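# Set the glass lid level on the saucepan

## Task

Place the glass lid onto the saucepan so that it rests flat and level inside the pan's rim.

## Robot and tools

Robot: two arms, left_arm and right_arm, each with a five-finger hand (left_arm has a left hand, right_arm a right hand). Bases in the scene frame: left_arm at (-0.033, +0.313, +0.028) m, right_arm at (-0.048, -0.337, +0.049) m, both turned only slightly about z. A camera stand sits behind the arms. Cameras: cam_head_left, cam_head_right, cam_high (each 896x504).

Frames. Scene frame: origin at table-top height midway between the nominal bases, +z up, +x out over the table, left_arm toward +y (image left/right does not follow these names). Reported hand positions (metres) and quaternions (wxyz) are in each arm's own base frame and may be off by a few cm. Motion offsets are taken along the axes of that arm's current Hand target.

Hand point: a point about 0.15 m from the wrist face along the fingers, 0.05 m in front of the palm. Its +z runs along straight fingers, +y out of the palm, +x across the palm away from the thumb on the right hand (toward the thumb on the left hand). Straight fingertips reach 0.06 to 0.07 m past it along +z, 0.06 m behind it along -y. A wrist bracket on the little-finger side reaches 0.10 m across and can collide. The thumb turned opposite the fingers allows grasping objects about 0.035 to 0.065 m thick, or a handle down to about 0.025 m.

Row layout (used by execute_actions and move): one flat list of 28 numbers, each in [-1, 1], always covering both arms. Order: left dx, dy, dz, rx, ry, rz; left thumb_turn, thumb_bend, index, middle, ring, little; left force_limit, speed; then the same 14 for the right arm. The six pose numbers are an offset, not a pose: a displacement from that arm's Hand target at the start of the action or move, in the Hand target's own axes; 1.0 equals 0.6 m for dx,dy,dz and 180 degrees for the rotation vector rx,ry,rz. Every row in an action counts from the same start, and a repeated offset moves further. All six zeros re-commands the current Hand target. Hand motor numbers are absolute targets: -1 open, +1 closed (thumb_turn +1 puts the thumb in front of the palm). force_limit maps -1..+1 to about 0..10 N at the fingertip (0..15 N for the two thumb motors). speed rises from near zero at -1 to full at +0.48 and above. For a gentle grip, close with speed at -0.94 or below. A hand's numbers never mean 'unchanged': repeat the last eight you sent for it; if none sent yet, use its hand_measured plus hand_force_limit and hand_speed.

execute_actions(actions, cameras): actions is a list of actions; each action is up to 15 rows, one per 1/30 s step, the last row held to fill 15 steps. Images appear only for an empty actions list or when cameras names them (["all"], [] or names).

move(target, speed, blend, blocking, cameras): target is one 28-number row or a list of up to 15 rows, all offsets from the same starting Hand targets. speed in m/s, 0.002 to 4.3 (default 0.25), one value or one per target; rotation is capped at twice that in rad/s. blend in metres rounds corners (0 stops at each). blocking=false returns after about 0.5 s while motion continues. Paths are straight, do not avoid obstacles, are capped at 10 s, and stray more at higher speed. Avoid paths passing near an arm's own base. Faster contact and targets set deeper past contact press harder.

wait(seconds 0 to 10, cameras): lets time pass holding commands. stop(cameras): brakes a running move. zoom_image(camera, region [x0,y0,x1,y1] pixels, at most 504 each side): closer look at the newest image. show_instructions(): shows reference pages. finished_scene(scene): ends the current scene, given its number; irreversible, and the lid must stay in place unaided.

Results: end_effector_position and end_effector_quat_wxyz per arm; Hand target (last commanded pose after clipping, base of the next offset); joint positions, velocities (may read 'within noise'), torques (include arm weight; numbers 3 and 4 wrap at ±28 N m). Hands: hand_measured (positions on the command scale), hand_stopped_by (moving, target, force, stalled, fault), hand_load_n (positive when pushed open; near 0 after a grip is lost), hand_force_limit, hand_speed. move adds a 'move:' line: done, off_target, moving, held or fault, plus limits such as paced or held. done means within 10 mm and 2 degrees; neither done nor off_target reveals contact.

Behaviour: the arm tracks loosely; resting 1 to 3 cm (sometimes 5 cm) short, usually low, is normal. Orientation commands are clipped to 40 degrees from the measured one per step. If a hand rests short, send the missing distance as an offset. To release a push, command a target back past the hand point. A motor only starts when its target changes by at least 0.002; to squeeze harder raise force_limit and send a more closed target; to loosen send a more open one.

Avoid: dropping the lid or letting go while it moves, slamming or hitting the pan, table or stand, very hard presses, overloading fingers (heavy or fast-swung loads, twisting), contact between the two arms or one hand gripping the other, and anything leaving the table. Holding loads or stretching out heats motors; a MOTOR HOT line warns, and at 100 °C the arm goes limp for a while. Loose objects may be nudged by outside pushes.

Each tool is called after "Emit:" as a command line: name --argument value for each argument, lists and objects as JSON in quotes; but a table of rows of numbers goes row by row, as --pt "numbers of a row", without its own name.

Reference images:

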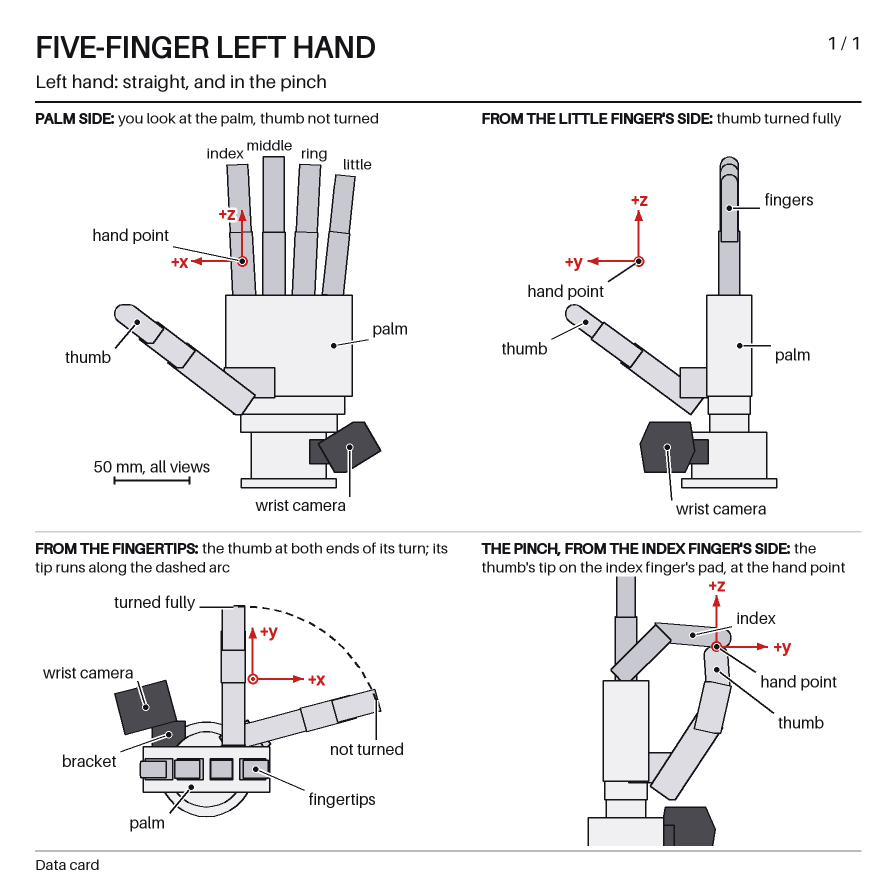

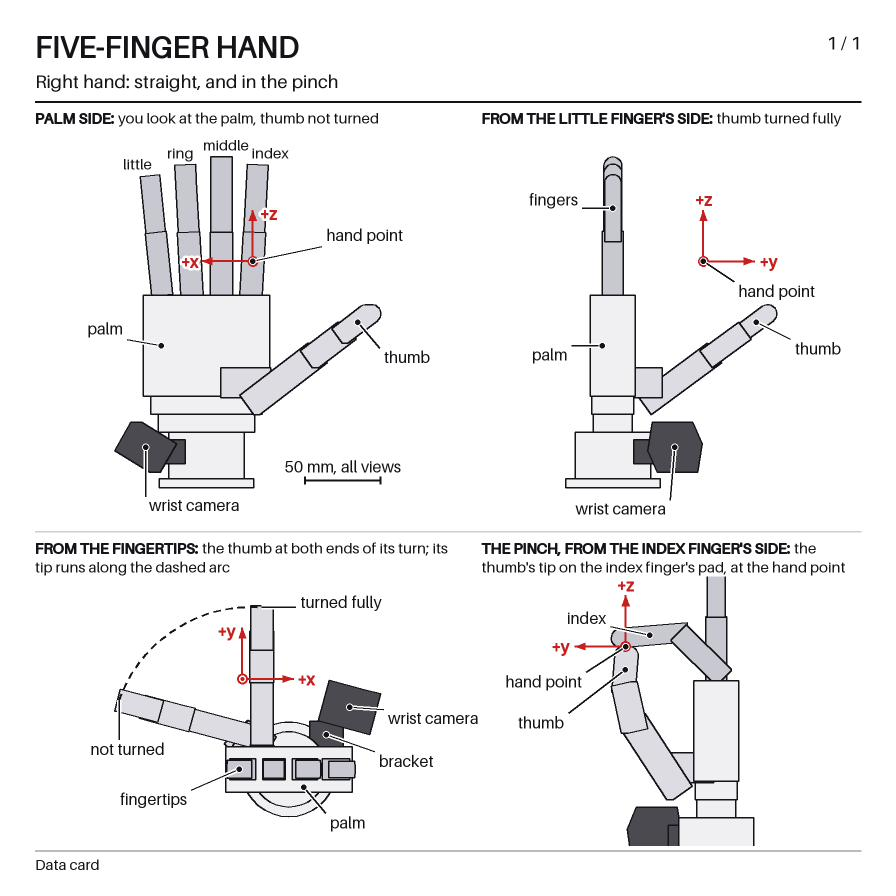

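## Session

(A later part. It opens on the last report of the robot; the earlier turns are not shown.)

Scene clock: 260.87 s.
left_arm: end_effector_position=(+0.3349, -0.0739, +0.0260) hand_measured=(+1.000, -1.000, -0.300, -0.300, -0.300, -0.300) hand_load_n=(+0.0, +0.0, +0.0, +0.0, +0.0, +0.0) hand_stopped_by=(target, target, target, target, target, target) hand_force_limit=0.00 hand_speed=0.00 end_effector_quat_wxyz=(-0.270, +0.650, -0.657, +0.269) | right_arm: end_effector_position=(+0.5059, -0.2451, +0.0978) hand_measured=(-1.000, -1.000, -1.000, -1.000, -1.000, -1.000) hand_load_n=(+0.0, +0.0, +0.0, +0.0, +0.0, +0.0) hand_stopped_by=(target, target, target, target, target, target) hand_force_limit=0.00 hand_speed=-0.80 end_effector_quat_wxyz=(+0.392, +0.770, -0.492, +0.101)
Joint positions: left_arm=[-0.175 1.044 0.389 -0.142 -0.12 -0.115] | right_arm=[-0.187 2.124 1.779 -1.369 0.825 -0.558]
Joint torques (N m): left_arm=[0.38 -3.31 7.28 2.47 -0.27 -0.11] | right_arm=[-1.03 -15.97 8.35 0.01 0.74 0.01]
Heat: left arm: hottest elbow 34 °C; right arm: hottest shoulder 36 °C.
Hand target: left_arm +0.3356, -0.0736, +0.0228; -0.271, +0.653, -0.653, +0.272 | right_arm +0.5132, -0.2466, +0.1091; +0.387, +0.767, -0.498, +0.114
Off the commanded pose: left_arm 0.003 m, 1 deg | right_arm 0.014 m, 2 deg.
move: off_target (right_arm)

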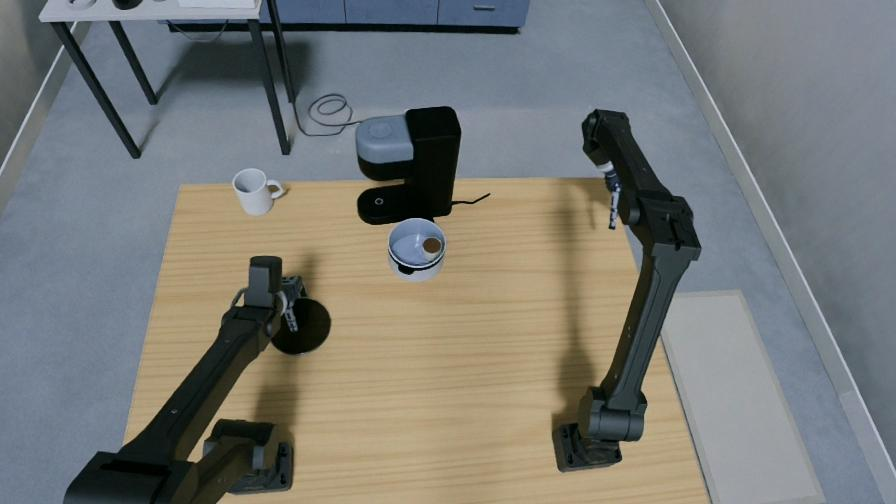

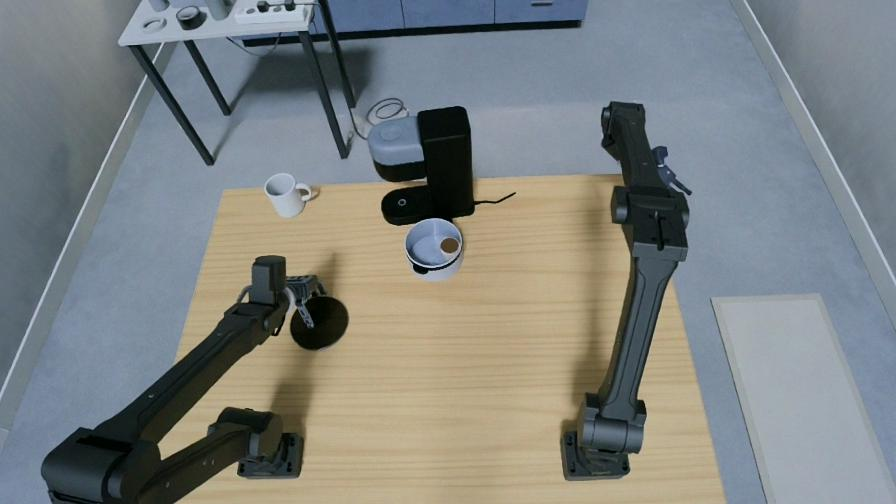

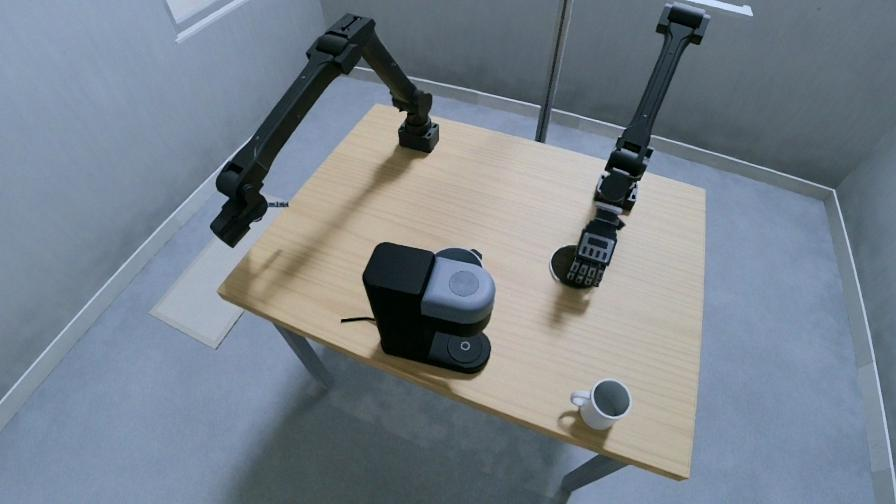

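Emit:
move --target '[0.005,0.0141,0.0141,0,0,0,1,-0.9,-0.12,-0.12,-0.2,-0.2,0,0,0,0,0,0,0,0,-1,-1,-1,-1,-1,-1,0,-0.8]' --speed 0.05 --cameras '["all"]'

Emit:
zoom_image --camera "cam_head_left" --region '[260, 290, 320, 350]'

Emit:
zoom_image --camera "cam_high" --region '[540, 230, 610, 300]'

Scene clock: 280.93 s.
left_arm: end_effector_position=(+0.3363, -0.0729, +0.0144) hand_measured=(+1.000, -0.900, -0.120, -0.120, -0.200, -0.200) hand_load_n=(+0.0, +0.0, +0.0, +0.0, +0.0, +0.0) hand_stopped_by=(target, target, target, target, target, target) hand_force_limit=0.00 hand_speed=0.00 end_effector_quat_wxyz=(-0.272, +0.654, -0.654, +0.268) | right_arm: end_effector_position=(+0.5059, -0.2451, +0.0978) hand_measured=(-1.000, -1.000, -1.000, -1.000, -1.000, -1.000) hand_load_n=(+0.0, +0.0, +0.0, +0.0, +0.0, +0.0) hand_stopped_by=(target, target, target, target, target, target) hand_force_limit=0.00 hand_speed=-0.80 end_effector_quat_wxyz=(+0.392, +0.770, -0.492, +0.101)
Joint positions: left_arm=[-0.175 1.084 0.373 -0.085 -0.129 -0.123] | right_arm=[-0.187 2.124 1.779 -1.369 0.825 -0.558]
Joint torques (N m): left_arm=[-0.38 -3.6 7.02 2.5 -0.24 -0.13] | right_arm=[-1.38 -16.38 8.38 0.08 0.76 0.05]
Heat: left arm: hottest elbow 33 °C; right arm: hottest shoulder 36 °C.
Hand target: left_arm +0.3356, -0.0766, +0.0108; -0.271, +0.653, -0.653, +0.272 | right_arm +0.5132, -0.2466, +0.1091; +0.387, +0.767, -0.498, +0.114
Off the commanded pose: left_arm 0.005 m, 0 deg | right_arm 0.014 m, 2 deg.
move: off_target (right_arm)

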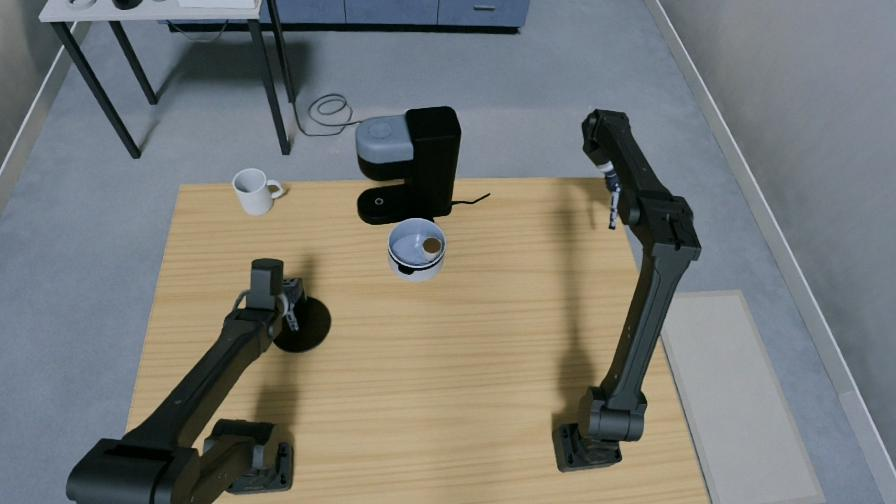

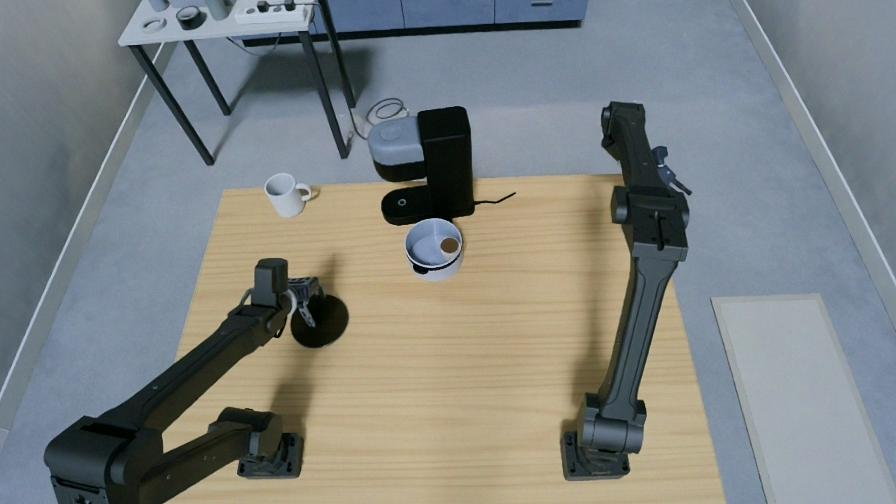

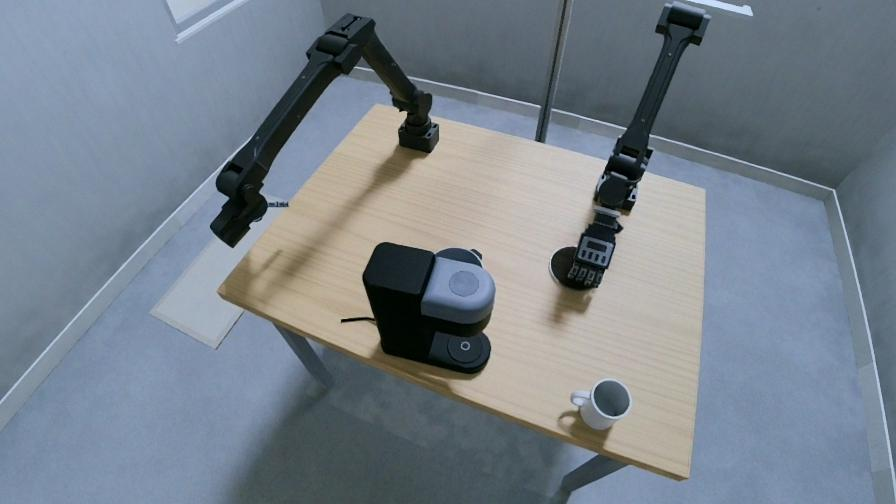

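Scaled by 8.400.

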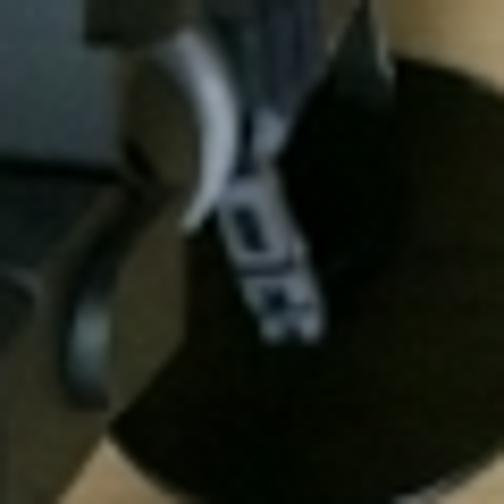

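Scaled by 7.200.

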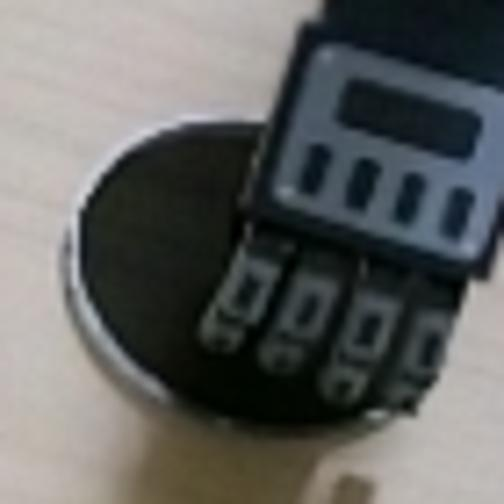

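Emit:
execute_actions --actions '[[[0,0,0,0,0,0,1,0.0,0.7,0.7,-0.2,-0.2,-0.6,-0.85,0,0,0,0,0,0,-1,-1,-1,-1,-1,-1,0,-0.8]]]' --cameras '[]'

Emit:
wait --seconds 2 --cameras '["all"]'

Emit:
zoom_image --camera "cam_head_left" --region '[260, 290, 320, 350]'

Emit:
zoom_image --camera "cam_high" --region '[540, 230, 610, 300]'

Scene clock: 289.47 s.
left_arm: end_effector_position=(+0.3362, -0.0728, +0.0138) hand_measured=(+1.000, -0.760, +0.198, +0.142, -0.200, -0.200) hand_load_n=(+0.0, +5.0, +2.5, +1.5, +0.0, +0.0) hand_stopped_by=(target, force, force, force, target, target) hand_force_limit=-0.60 hand_speed=-0.85 end_effector_quat_wxyz=(-0.271, +0.654, -0.654, +0.267) | right_arm: end_effector_position=(+0.5059, -0.2451, +0.0978) hand_measured=(-1.000, -1.000, -1.000, -1.000, -1.000, -1.000) hand_load_n=(+0.0, +0.0, +0.0, +0.0, +0.0, +0.0) hand_stopped_by=(target, target, target, target, target, target) hand_force_limit=0.00 hand_speed=-0.80 end_effector_quat_wxyz=(+0.392, +0.770, -0.492, +0.101)
Joint positions: left_arm=[-0.175 1.086 0.373 -0.085 -0.129 -0.123] | right_arm=[-0.187 2.124 1.779 -1.369 0.825 -0.558]
Joint torques (N m): left_arm=[-0.38 -3.31 7.04 2.44 -0.25 -0.13] | right_arm=[-1.26 -15.97 8.34 0.09 0.78 -0.01]
Heat: left arm: hottest elbow 33 °C; right arm: hottest shoulder 36 °C.
Hand target: left_arm +0.3356, -0.0766, +0.0108; -0.271, +0.653, -0.653, +0.272 | right_arm +0.5132, -0.2466, +0.1091; +0.387, +0.767, -0.498, +0.114
Off the commanded pose: left_arm 0.005 m, 1 deg | right_arm 0.014 m, 2 deg.
No camera images: "cameras" was empty.

Scene clock: 291.47 s.
left_arm: end_effector_position=(+0.3362, -0.0728, +0.0138) hand_measured=(+1.000, -0.760, +0.198, +0.142, -0.200, -0.200) hand_load_n=(+0.5, +5.0, +3.0, +1.5, +0.0, +0.0) hand_stopped_by=(target, force, force, force, target, target) hand_force_limit=-0.60 hand_speed=-0.85 end_effector_quat_wxyz=(-0.271, +0.654, -0.654, +0.267) | right_arm: end_effector_position=(+0.5059, -0.2451, +0.0978) hand_measured=(-1.000, -1.000, -1.000, -1.000, -1.000, -1.000) hand_load_n=(+0.0, +0.0, +0.0, +0.0, +0.0, +0.0) hand_stopped_by=(target, target, target, target, target, target) hand_force_limit=0.00 hand_speed=-0.80 end_effector_quat_wxyz=(+0.392, +0.770, -0.492, +0.101)
Joint positions: left_arm=[-0.175 1.086 0.373 -0.085 -0.129 -0.123] | right_arm=[-0.187 2.124 1.779 -1.369 0.825 -0.558]
Joint torques (N m): left_arm=[-0.56 -3.14 6.97 2.36 -0.24 -0.09] | right_arm=[-1.38 -16.15 8.44 0.23 0.77 0.01]
Heat: left arm: hottest elbow 32 °C; right arm: hottest shoulder 36 °C.
Hand target: left_arm +0.3356, -0.0766, +0.0108; -0.271, +0.653, -0.653, +0.272 | right_arm +0.5132, -0.2466, +0.1091; +0.387, +0.767, -0.498, +0.114
Off the commanded pose: left_arm 0.005 m, 1 deg | right_arm 0.014 m, 2 deg.
wait: 2.00 s; at rest by 0.17 s

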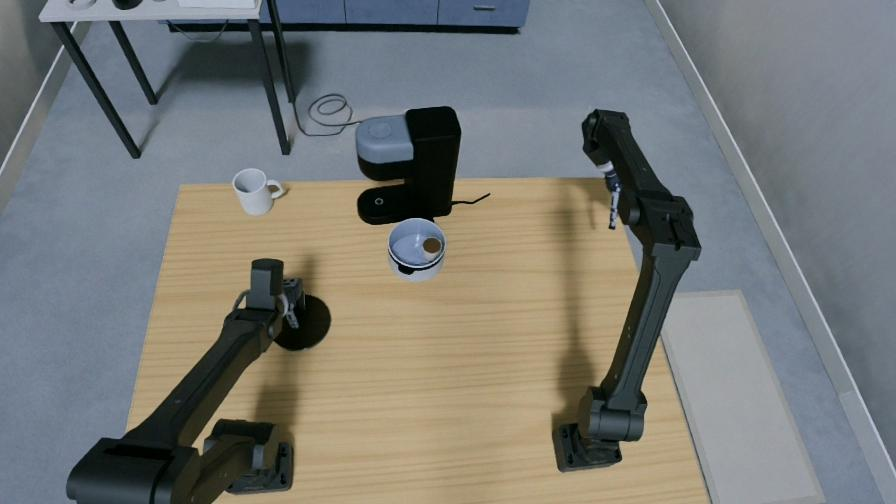

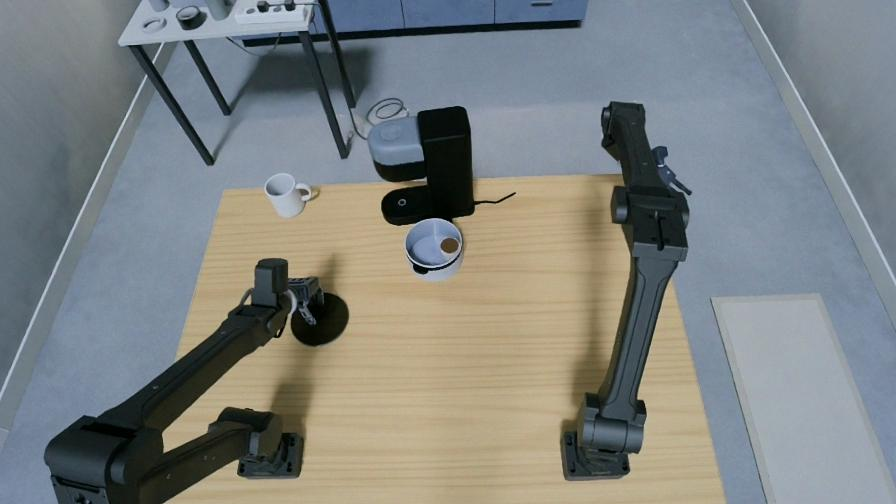

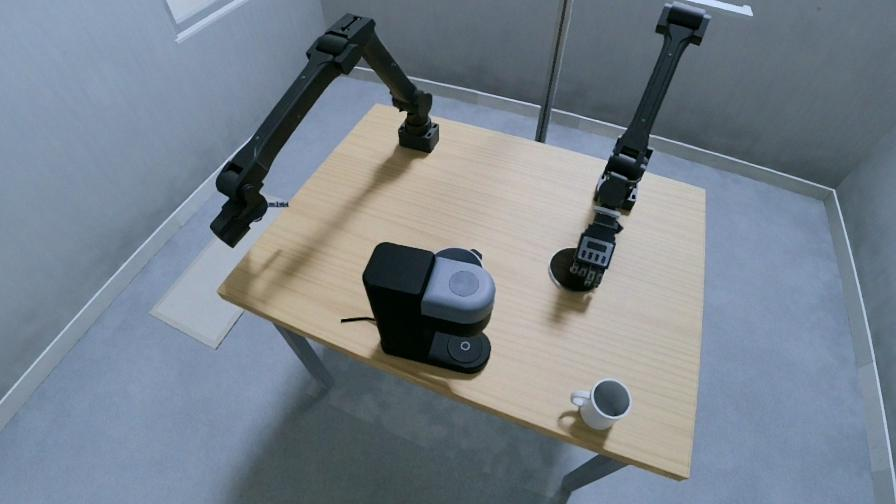

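Scaled by 8.400.

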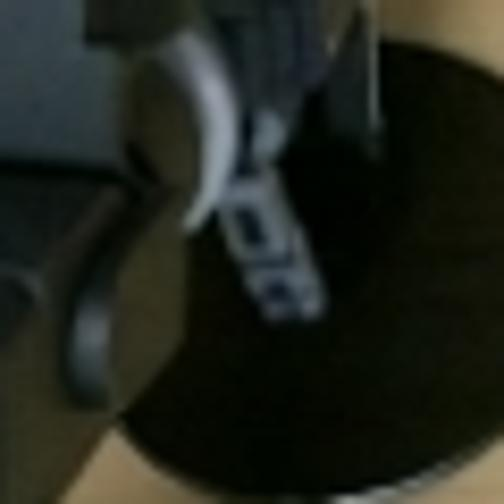

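Scaled by 7.200.

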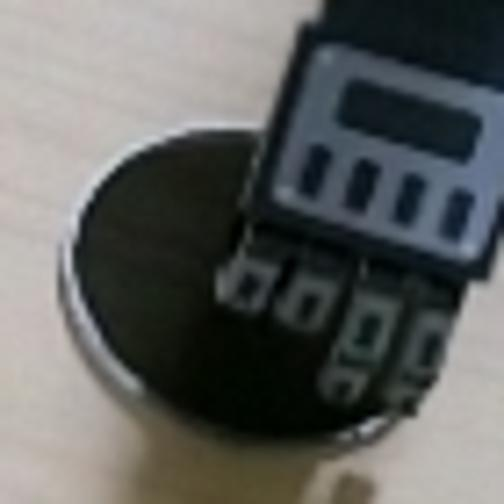

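Emit:
execute_actions --actions '[[[0,0,0,0,0,0,1,0.1,0.8,0.8,-0.2,-0.2,-0.1,-0.9,0,0,0,0,0,0,-1,-1,-1,-1,-1,-1,0,-0.8]]]' --cameras '[]'

Emit:
move --target '[0,-0.0412,-0.0412,0,0,0,1,0.1,0.8,0.8,-0.2,-0.2,-0.1,-0.9,0,0,0,0,0,0,-1,-1,-1,-1,-1,-1,0,-0.8]' --speed 0.05 --cameras '["all"]'

Emit:
zoom_image --camera "cam_head_left" --region '[250, 270, 350, 370]'

Emit:
zoom_image --camera "cam_high" --region '[530, 220, 630, 320]'

Scene clock: 300.43 s.
left_arm: end_effector_position=(+0.3362, -0.0728, +0.0137) hand_measured=(+1.000, -0.760, +0.204, +0.158, -0.200, -0.200) hand_load_n=(+0.5, +9.0, +2.5, +5.0, +0.0, +0.0) hand_stopped_by=(target, force, force, force, target, target) hand_force_limit=-0.10 hand_speed=-0.90 end_effector_quat_wxyz=(-0.271, +0.654, -0.654, +0.267) | right_arm: end_effector_position=(+0.5059, -0.2451, +0.0978) hand_measured=(-1.000, -1.000, -1.000, -1.000, -1.000, -1.000) hand_load_n=(+0.0, +0.0, +0.0, +0.0, +0.5, +0.0) hand_stopped_by=(target, target, target, target, target, target) hand_force_limit=0.00 hand_speed=-0.80 end_effector_quat_wxyz=(+0.392, +0.770, -0.492, +0.101)
Joint positions: left_arm=[-0.175 1.086 0.373 -0.085 -0.129 -0.123] | right_arm=[-0.187 2.124 1.779 -1.369 0.825 -0.558]
Joint torques (N m): left_arm=[-0.85 -3.55 6.99 2.35 -0.21 -0.07] | right_arm=[-1.32 -16.03 8.27 0.12 0.78 0.01]
Heat: left arm: hottest elbow 32 °C; right arm: hottest shoulder 36 °C.
Hand target: left_arm +0.3355, -0.0766, +0.0107; -0.271, +0.653, -0.653, +0.271 | right_arm +0.5132, -0.2466, +0.1091; +0.387, +0.767, -0.498, +0.114
Off the commanded pose: left_arm 0.005 m, 1 deg | right_arm 0.014 m, 2 deg.
No camera images: "cameras" was empty.

Scene clock: 301.80 s.
left_arm: end_effector_position=(+0.3140, -0.0689, +0.0186) hand_measured=(+1.000, -0.760, +0.204, +0.158, -0.200, -0.200) hand_load_n=(+1.0, +9.0, +2.5, +5.5, +0.0, +0.0) hand_stopped_by=(target, force, force, force, target, target) hand_force_limit=-0.10 hand_speed=-0.90 end_effector_quat_wxyz=(-0.257, +0.660, -0.662, +0.246) | right_arm: end_effector_position=(+0.5059, -0.2451, +0.0978) hand_measured=(-1.000, -1.000, -1.000, -1.000, -1.000, -1.000) hand_load_n=(+0.0, +0.0, +0.0, +0.0, +0.0, +0.5) hand_stopped_by=(target, target, target, target, target, target) hand_force_limit=0.00 hand_speed=-0.80 end_effector_quat_wxyz=(+0.392, +0.770, -0.492, +0.101)
Joint positions: left_arm=[-0.175 1.01 0.373 -0.217 -0.129 -0.123] | right_arm=[-0.187 2.124 1.779 -1.369 0.825 -0.558]
Joint torques (N m): left_arm=[-0.09 -5.36 12.3 1.24 -0.17 -0.11] | right_arm=[-1.44 -16.44 8.32 0.08 0.74 0.03]
Heat: left arm: hottest elbow 32 °C; right arm: hottest shoulder 36 °C.
Hand target: left_arm +0.3354, -0.0766, +0.0457; -0.271, +0.653, -0.653, +0.271 | right_arm +0.5132, -0.2466, +0.1091; +0.387, +0.767, -0.498, +0.114
Off the commanded pose: left_arm 0.035 m, 4 deg | right_arm 0.014 m, 2 deg.
move: off_target (left_arm, right_arm)

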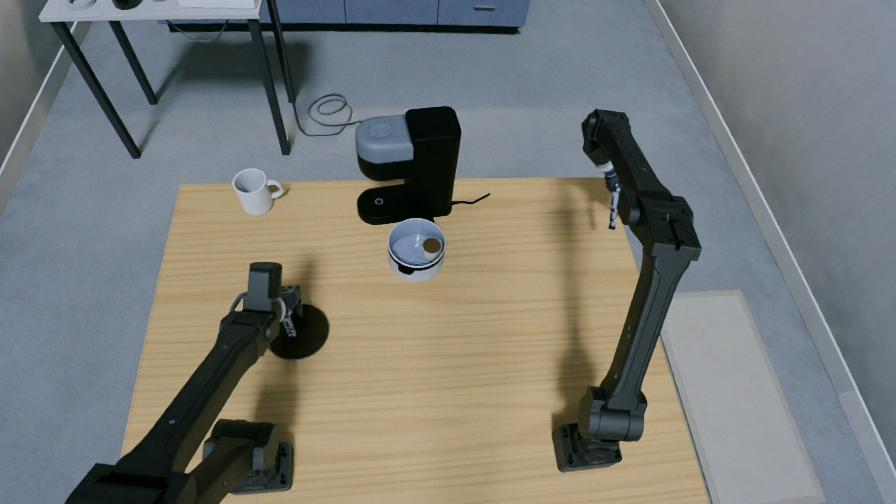

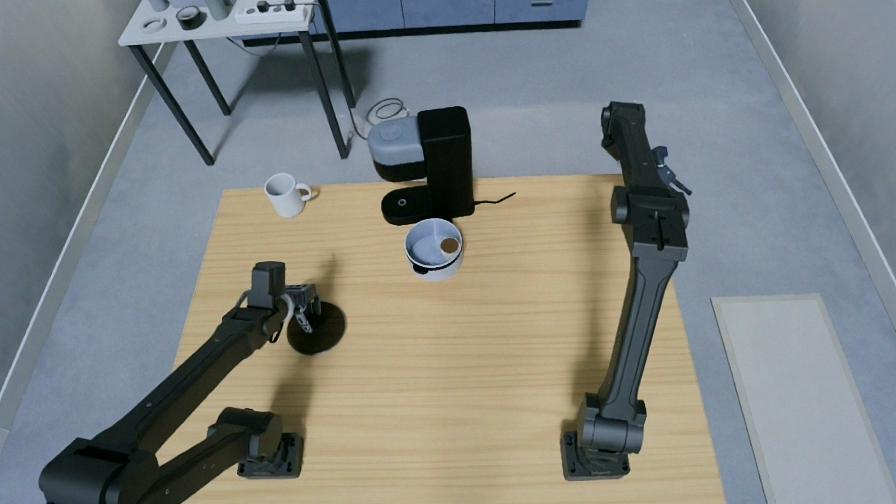

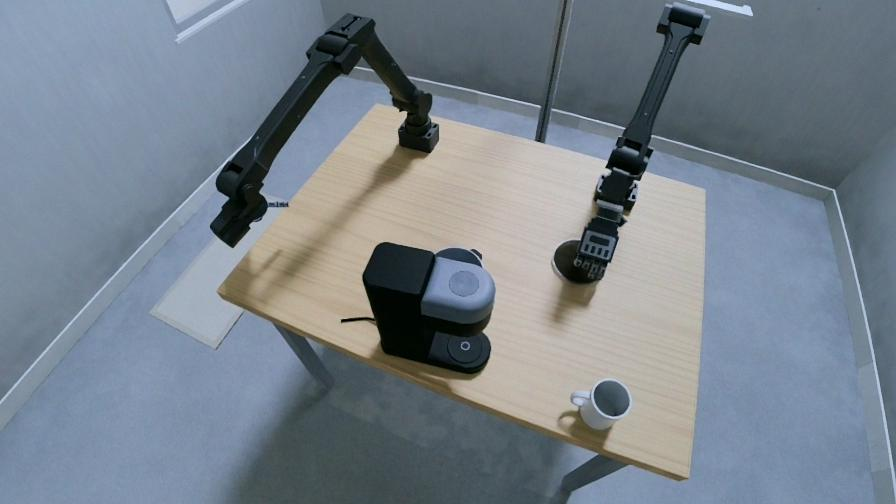

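Scaled by 5.040.

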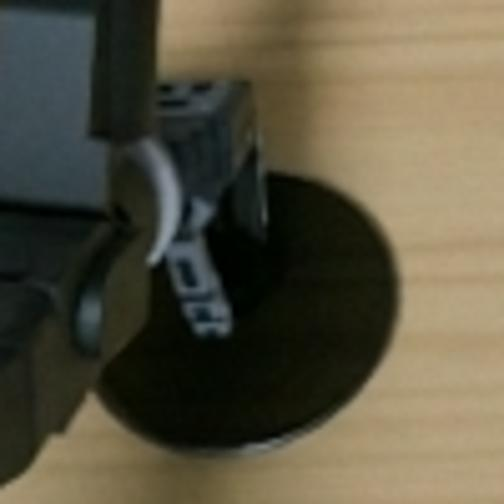

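Scaled by 5.040.

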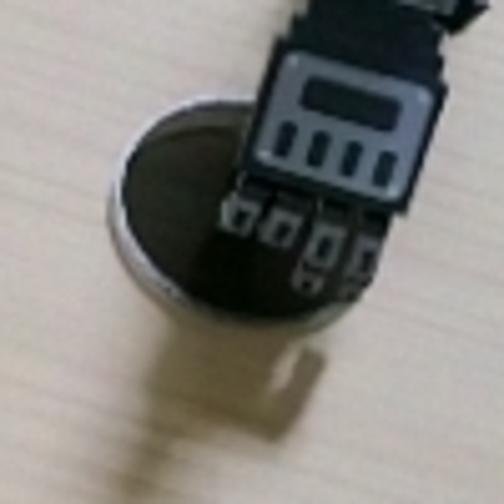

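Emit:
move --target '[0,-0.07,-0.07,0,0,0,1,0.1,0.8,0.8,-0.2,-0.2,-0.1,-0.9,0,0,0,0,0,0,-1,-1,-1,-1,-1,-1,0,-0.8]' --speed 0.08 --cameras '["all"]'

Emit:
zoom_image --camera "cam_head_left" --region '[250, 250, 370, 370]'

Emit:
zoom_image --camera "cam_high" --region '[530, 220, 630, 320]'

Scene clock: 308.47 s.
left_arm: end_effector_position=(+0.3031, -0.0669, +0.0593) hand_measured=(+1.000, -0.760, +0.204, +0.158, -0.200, -0.200) hand_load_n=(+1.0, +9.0, +2.5, +5.0, +0.5, +0.0) hand_stopped_by=(target, force, force, force, target, target) hand_force_limit=-0.10 hand_speed=-0.90 end_effector_quat_wxyz=(-0.248, +0.663, -0.667, +0.233) | right_arm: end_effector_position=(+0.5059, -0.2451, +0.0978) hand_measured=(-1.000, -1.000, -1.000, -1.000, -1.000, -1.000) hand_load_n=(+0.0, +0.0, +0.0, +0.0, +0.0, +0.0) hand_stopped_by=(target, target, target, target, target, target) hand_force_limit=0.00 hand_speed=-0.80 end_effector_quat_wxyz=(+0.392, +0.770, -0.492, +0.101)
Joint positions: left_arm=[-0.175 0.89 0.451 -0.448 -0.129 -0.123] | right_arm=[-0.187 2.124 1.779 -1.369 0.825 -0.558]
Joint torques (N m): left_arm=[-0.91 -5.19 16.42 1.2 -0.21 -0.13] | right_arm=[-1.61 -16.15 8.29 0.12 0.77 0.06]
Heat: left arm: hottest elbow 33 °C; right arm: hottest shoulder 36 °C.
Hand target: left_arm +0.3353, -0.0765, +0.1051; -0.271, +0.653, -0.653, +0.271 | right_arm +0.5132, -0.2466, +0.1091; +0.387, +0.767, -0.498, +0.114
Off the commanded pose: left_arm 0.057 m, 6 deg | right_arm 0.014 m, 2 deg.
move: off_target (left_arm, right_arm)

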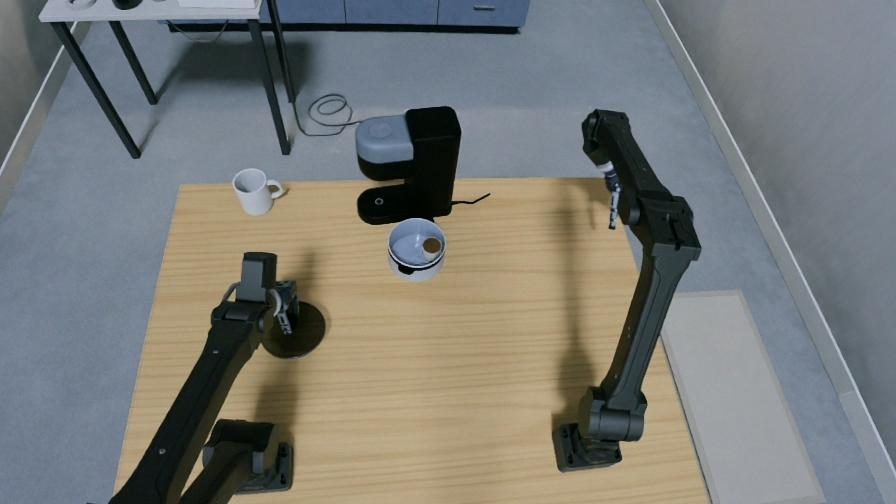

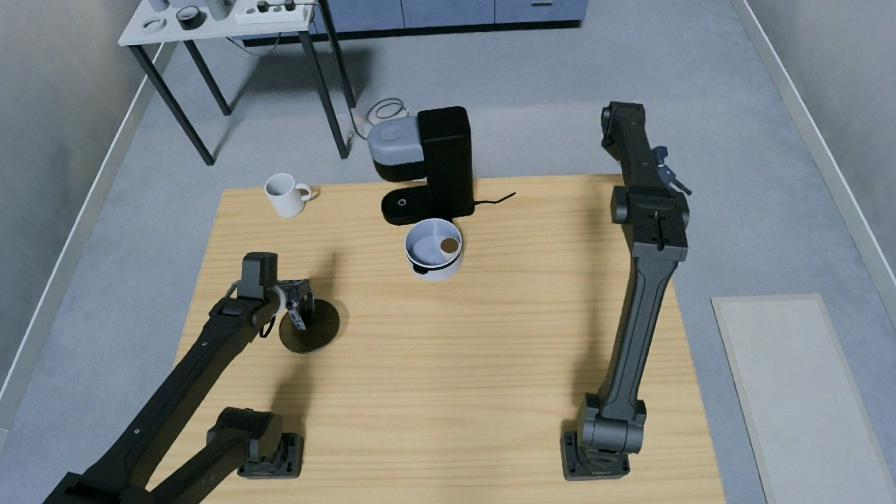

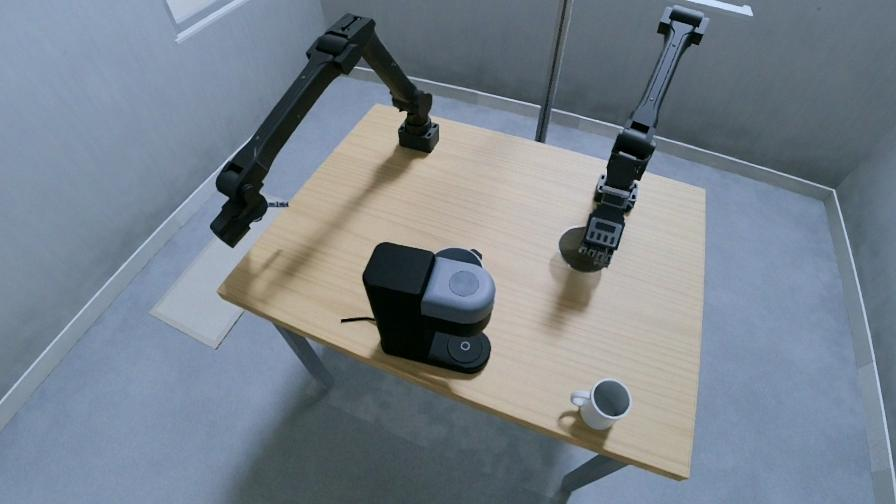

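Scaled by 4.200.

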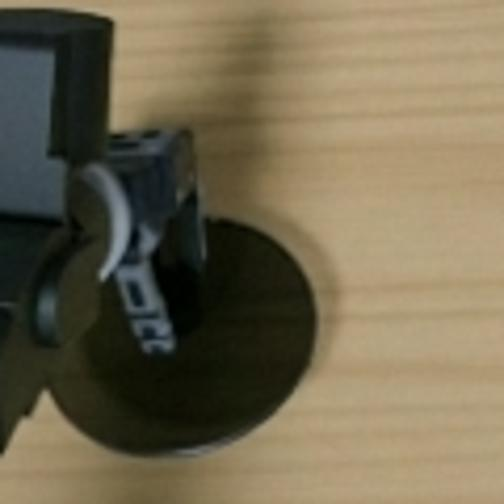

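Scaled by 5.040.

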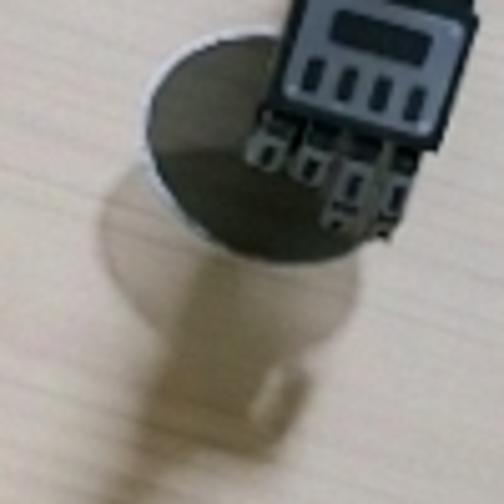

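Emit:
move --pt "0 -0.0884 -0.0884 0.03 0 0 1 0.1 0.8 0.8 -0.2 -0.2 -0.1 -0.9 0 0 0 0 0 0 -1 -1 -1 -1 -1 -1 0 -0.8" --pt "0.4558 -0.3182 0.1178 0.03 0 0 1 0.1 0.8 0.8 -0.2 -0.2 -0.1 -0.9 0 0 0 0 0 0 -1 -1 -1 -1 -1 -1 0 -0.8" --speed 0.12 --cameras '["all"]'

Emit:
zoom_image --camera "cam_head_left" --region '[350, 170, 490, 310]'

Emit:
zoom_image --camera "cam_head_right" --region '[360, 170, 500, 310]'

Emit:
zoom_image --camera "cam_high" --region '[420, 160, 560, 300]'

Scene clock: 340.40 s.
left_arm: end_effector_position=(+0.4984, -0.3239, +0.1420) hand_measured=(+1.000, -0.760, +0.204, +0.158, -0.200, -0.200) hand_load_n=(+1.0, +8.5, +2.5, +4.5, +0.0, +0.0) hand_stopped_by=(target, force, force, force, target, target) hand_force_limit=-0.10 hand_speed=-0.90 end_effector_quat_wxyz=(-0.297, +0.641, -0.659, +0.258) | right_arm: end_effector_position=(+0.5059, -0.2451, +0.0978) hand_measured=(-1.000, -1.000, -1.000, -1.000, -1.000, -1.000) hand_load_n=(+0.0, +0.0, +0.0, +0.0, +0.0, +0.0) hand_stopped_by=(target, target, target, target, target, target) hand_force_limit=0.00 hand_speed=-0.80 end_effector_quat_wxyz=(+0.392, +0.770, -0.492, +0.101)
Joint positions: left_arm=[-0.649 1.588 1.244 -0.553 -0.488 -0.448] | right_arm=[-0.187 2.124 1.779 -1.369 0.825 -0.558]
Joint torques (N m): left_arm=[-1.03 -15.85 17.05 0.98 -0.59 -0.12] | right_arm=[-1.67 -16.09 8.34 0.1 0.77 0.03]
Heat: left arm: hottest elbow 41 °C; right arm: hottest shoulder 37 °C.
Hand target: left_arm +0.5203, -0.3498, +0.1906; -0.302, +0.640, -0.639, +0.302 | right_arm +0.5132, -0.2466, +0.1091; +0.387, +0.767, -0.498, +0.114
Off the commanded pose: left_arm 0.059 m, 5 deg | right_arm 0.014 m, 2 deg.
move: off_target (left_arm, right_arm)

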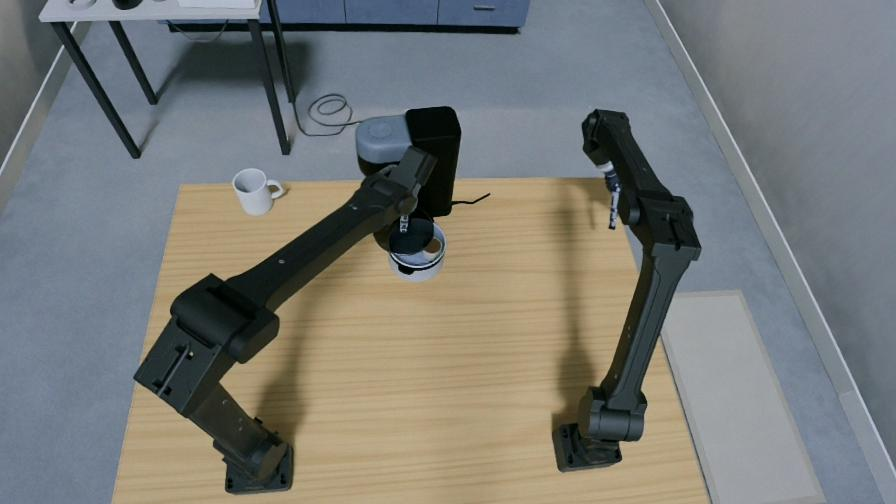

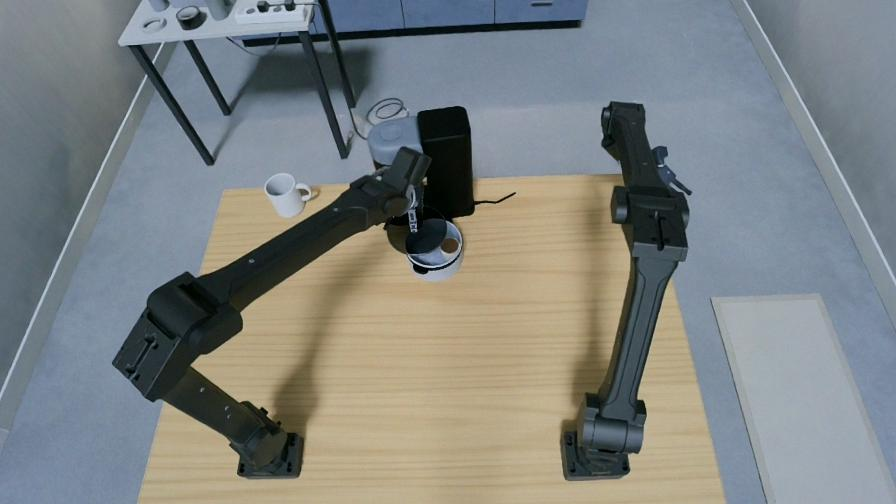

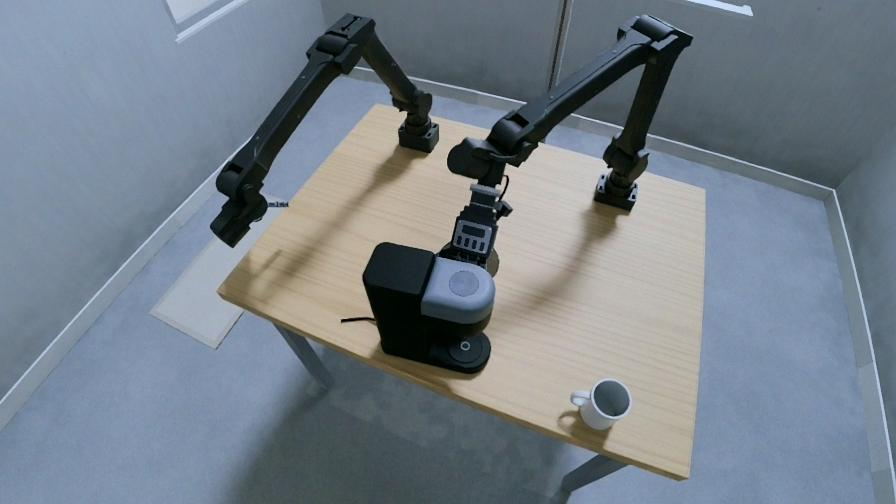

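Scaled by 3.600.

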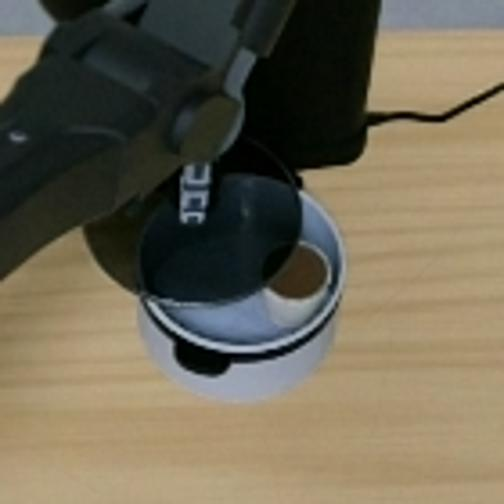

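Scaled by 3.600.

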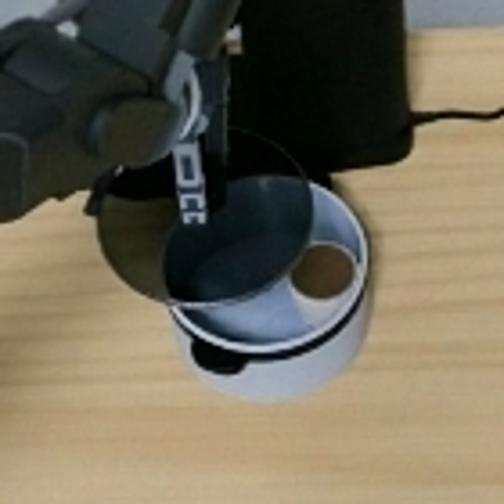

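Scaled by 3.600.

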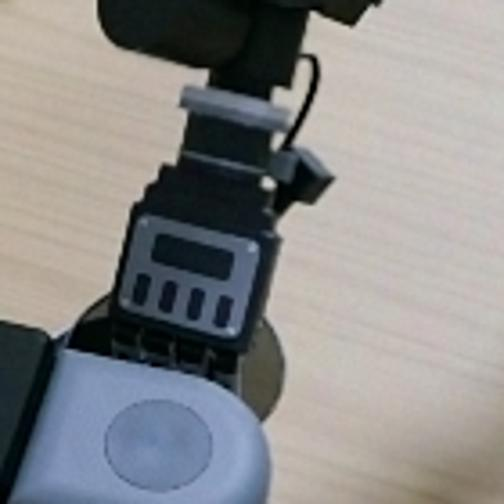

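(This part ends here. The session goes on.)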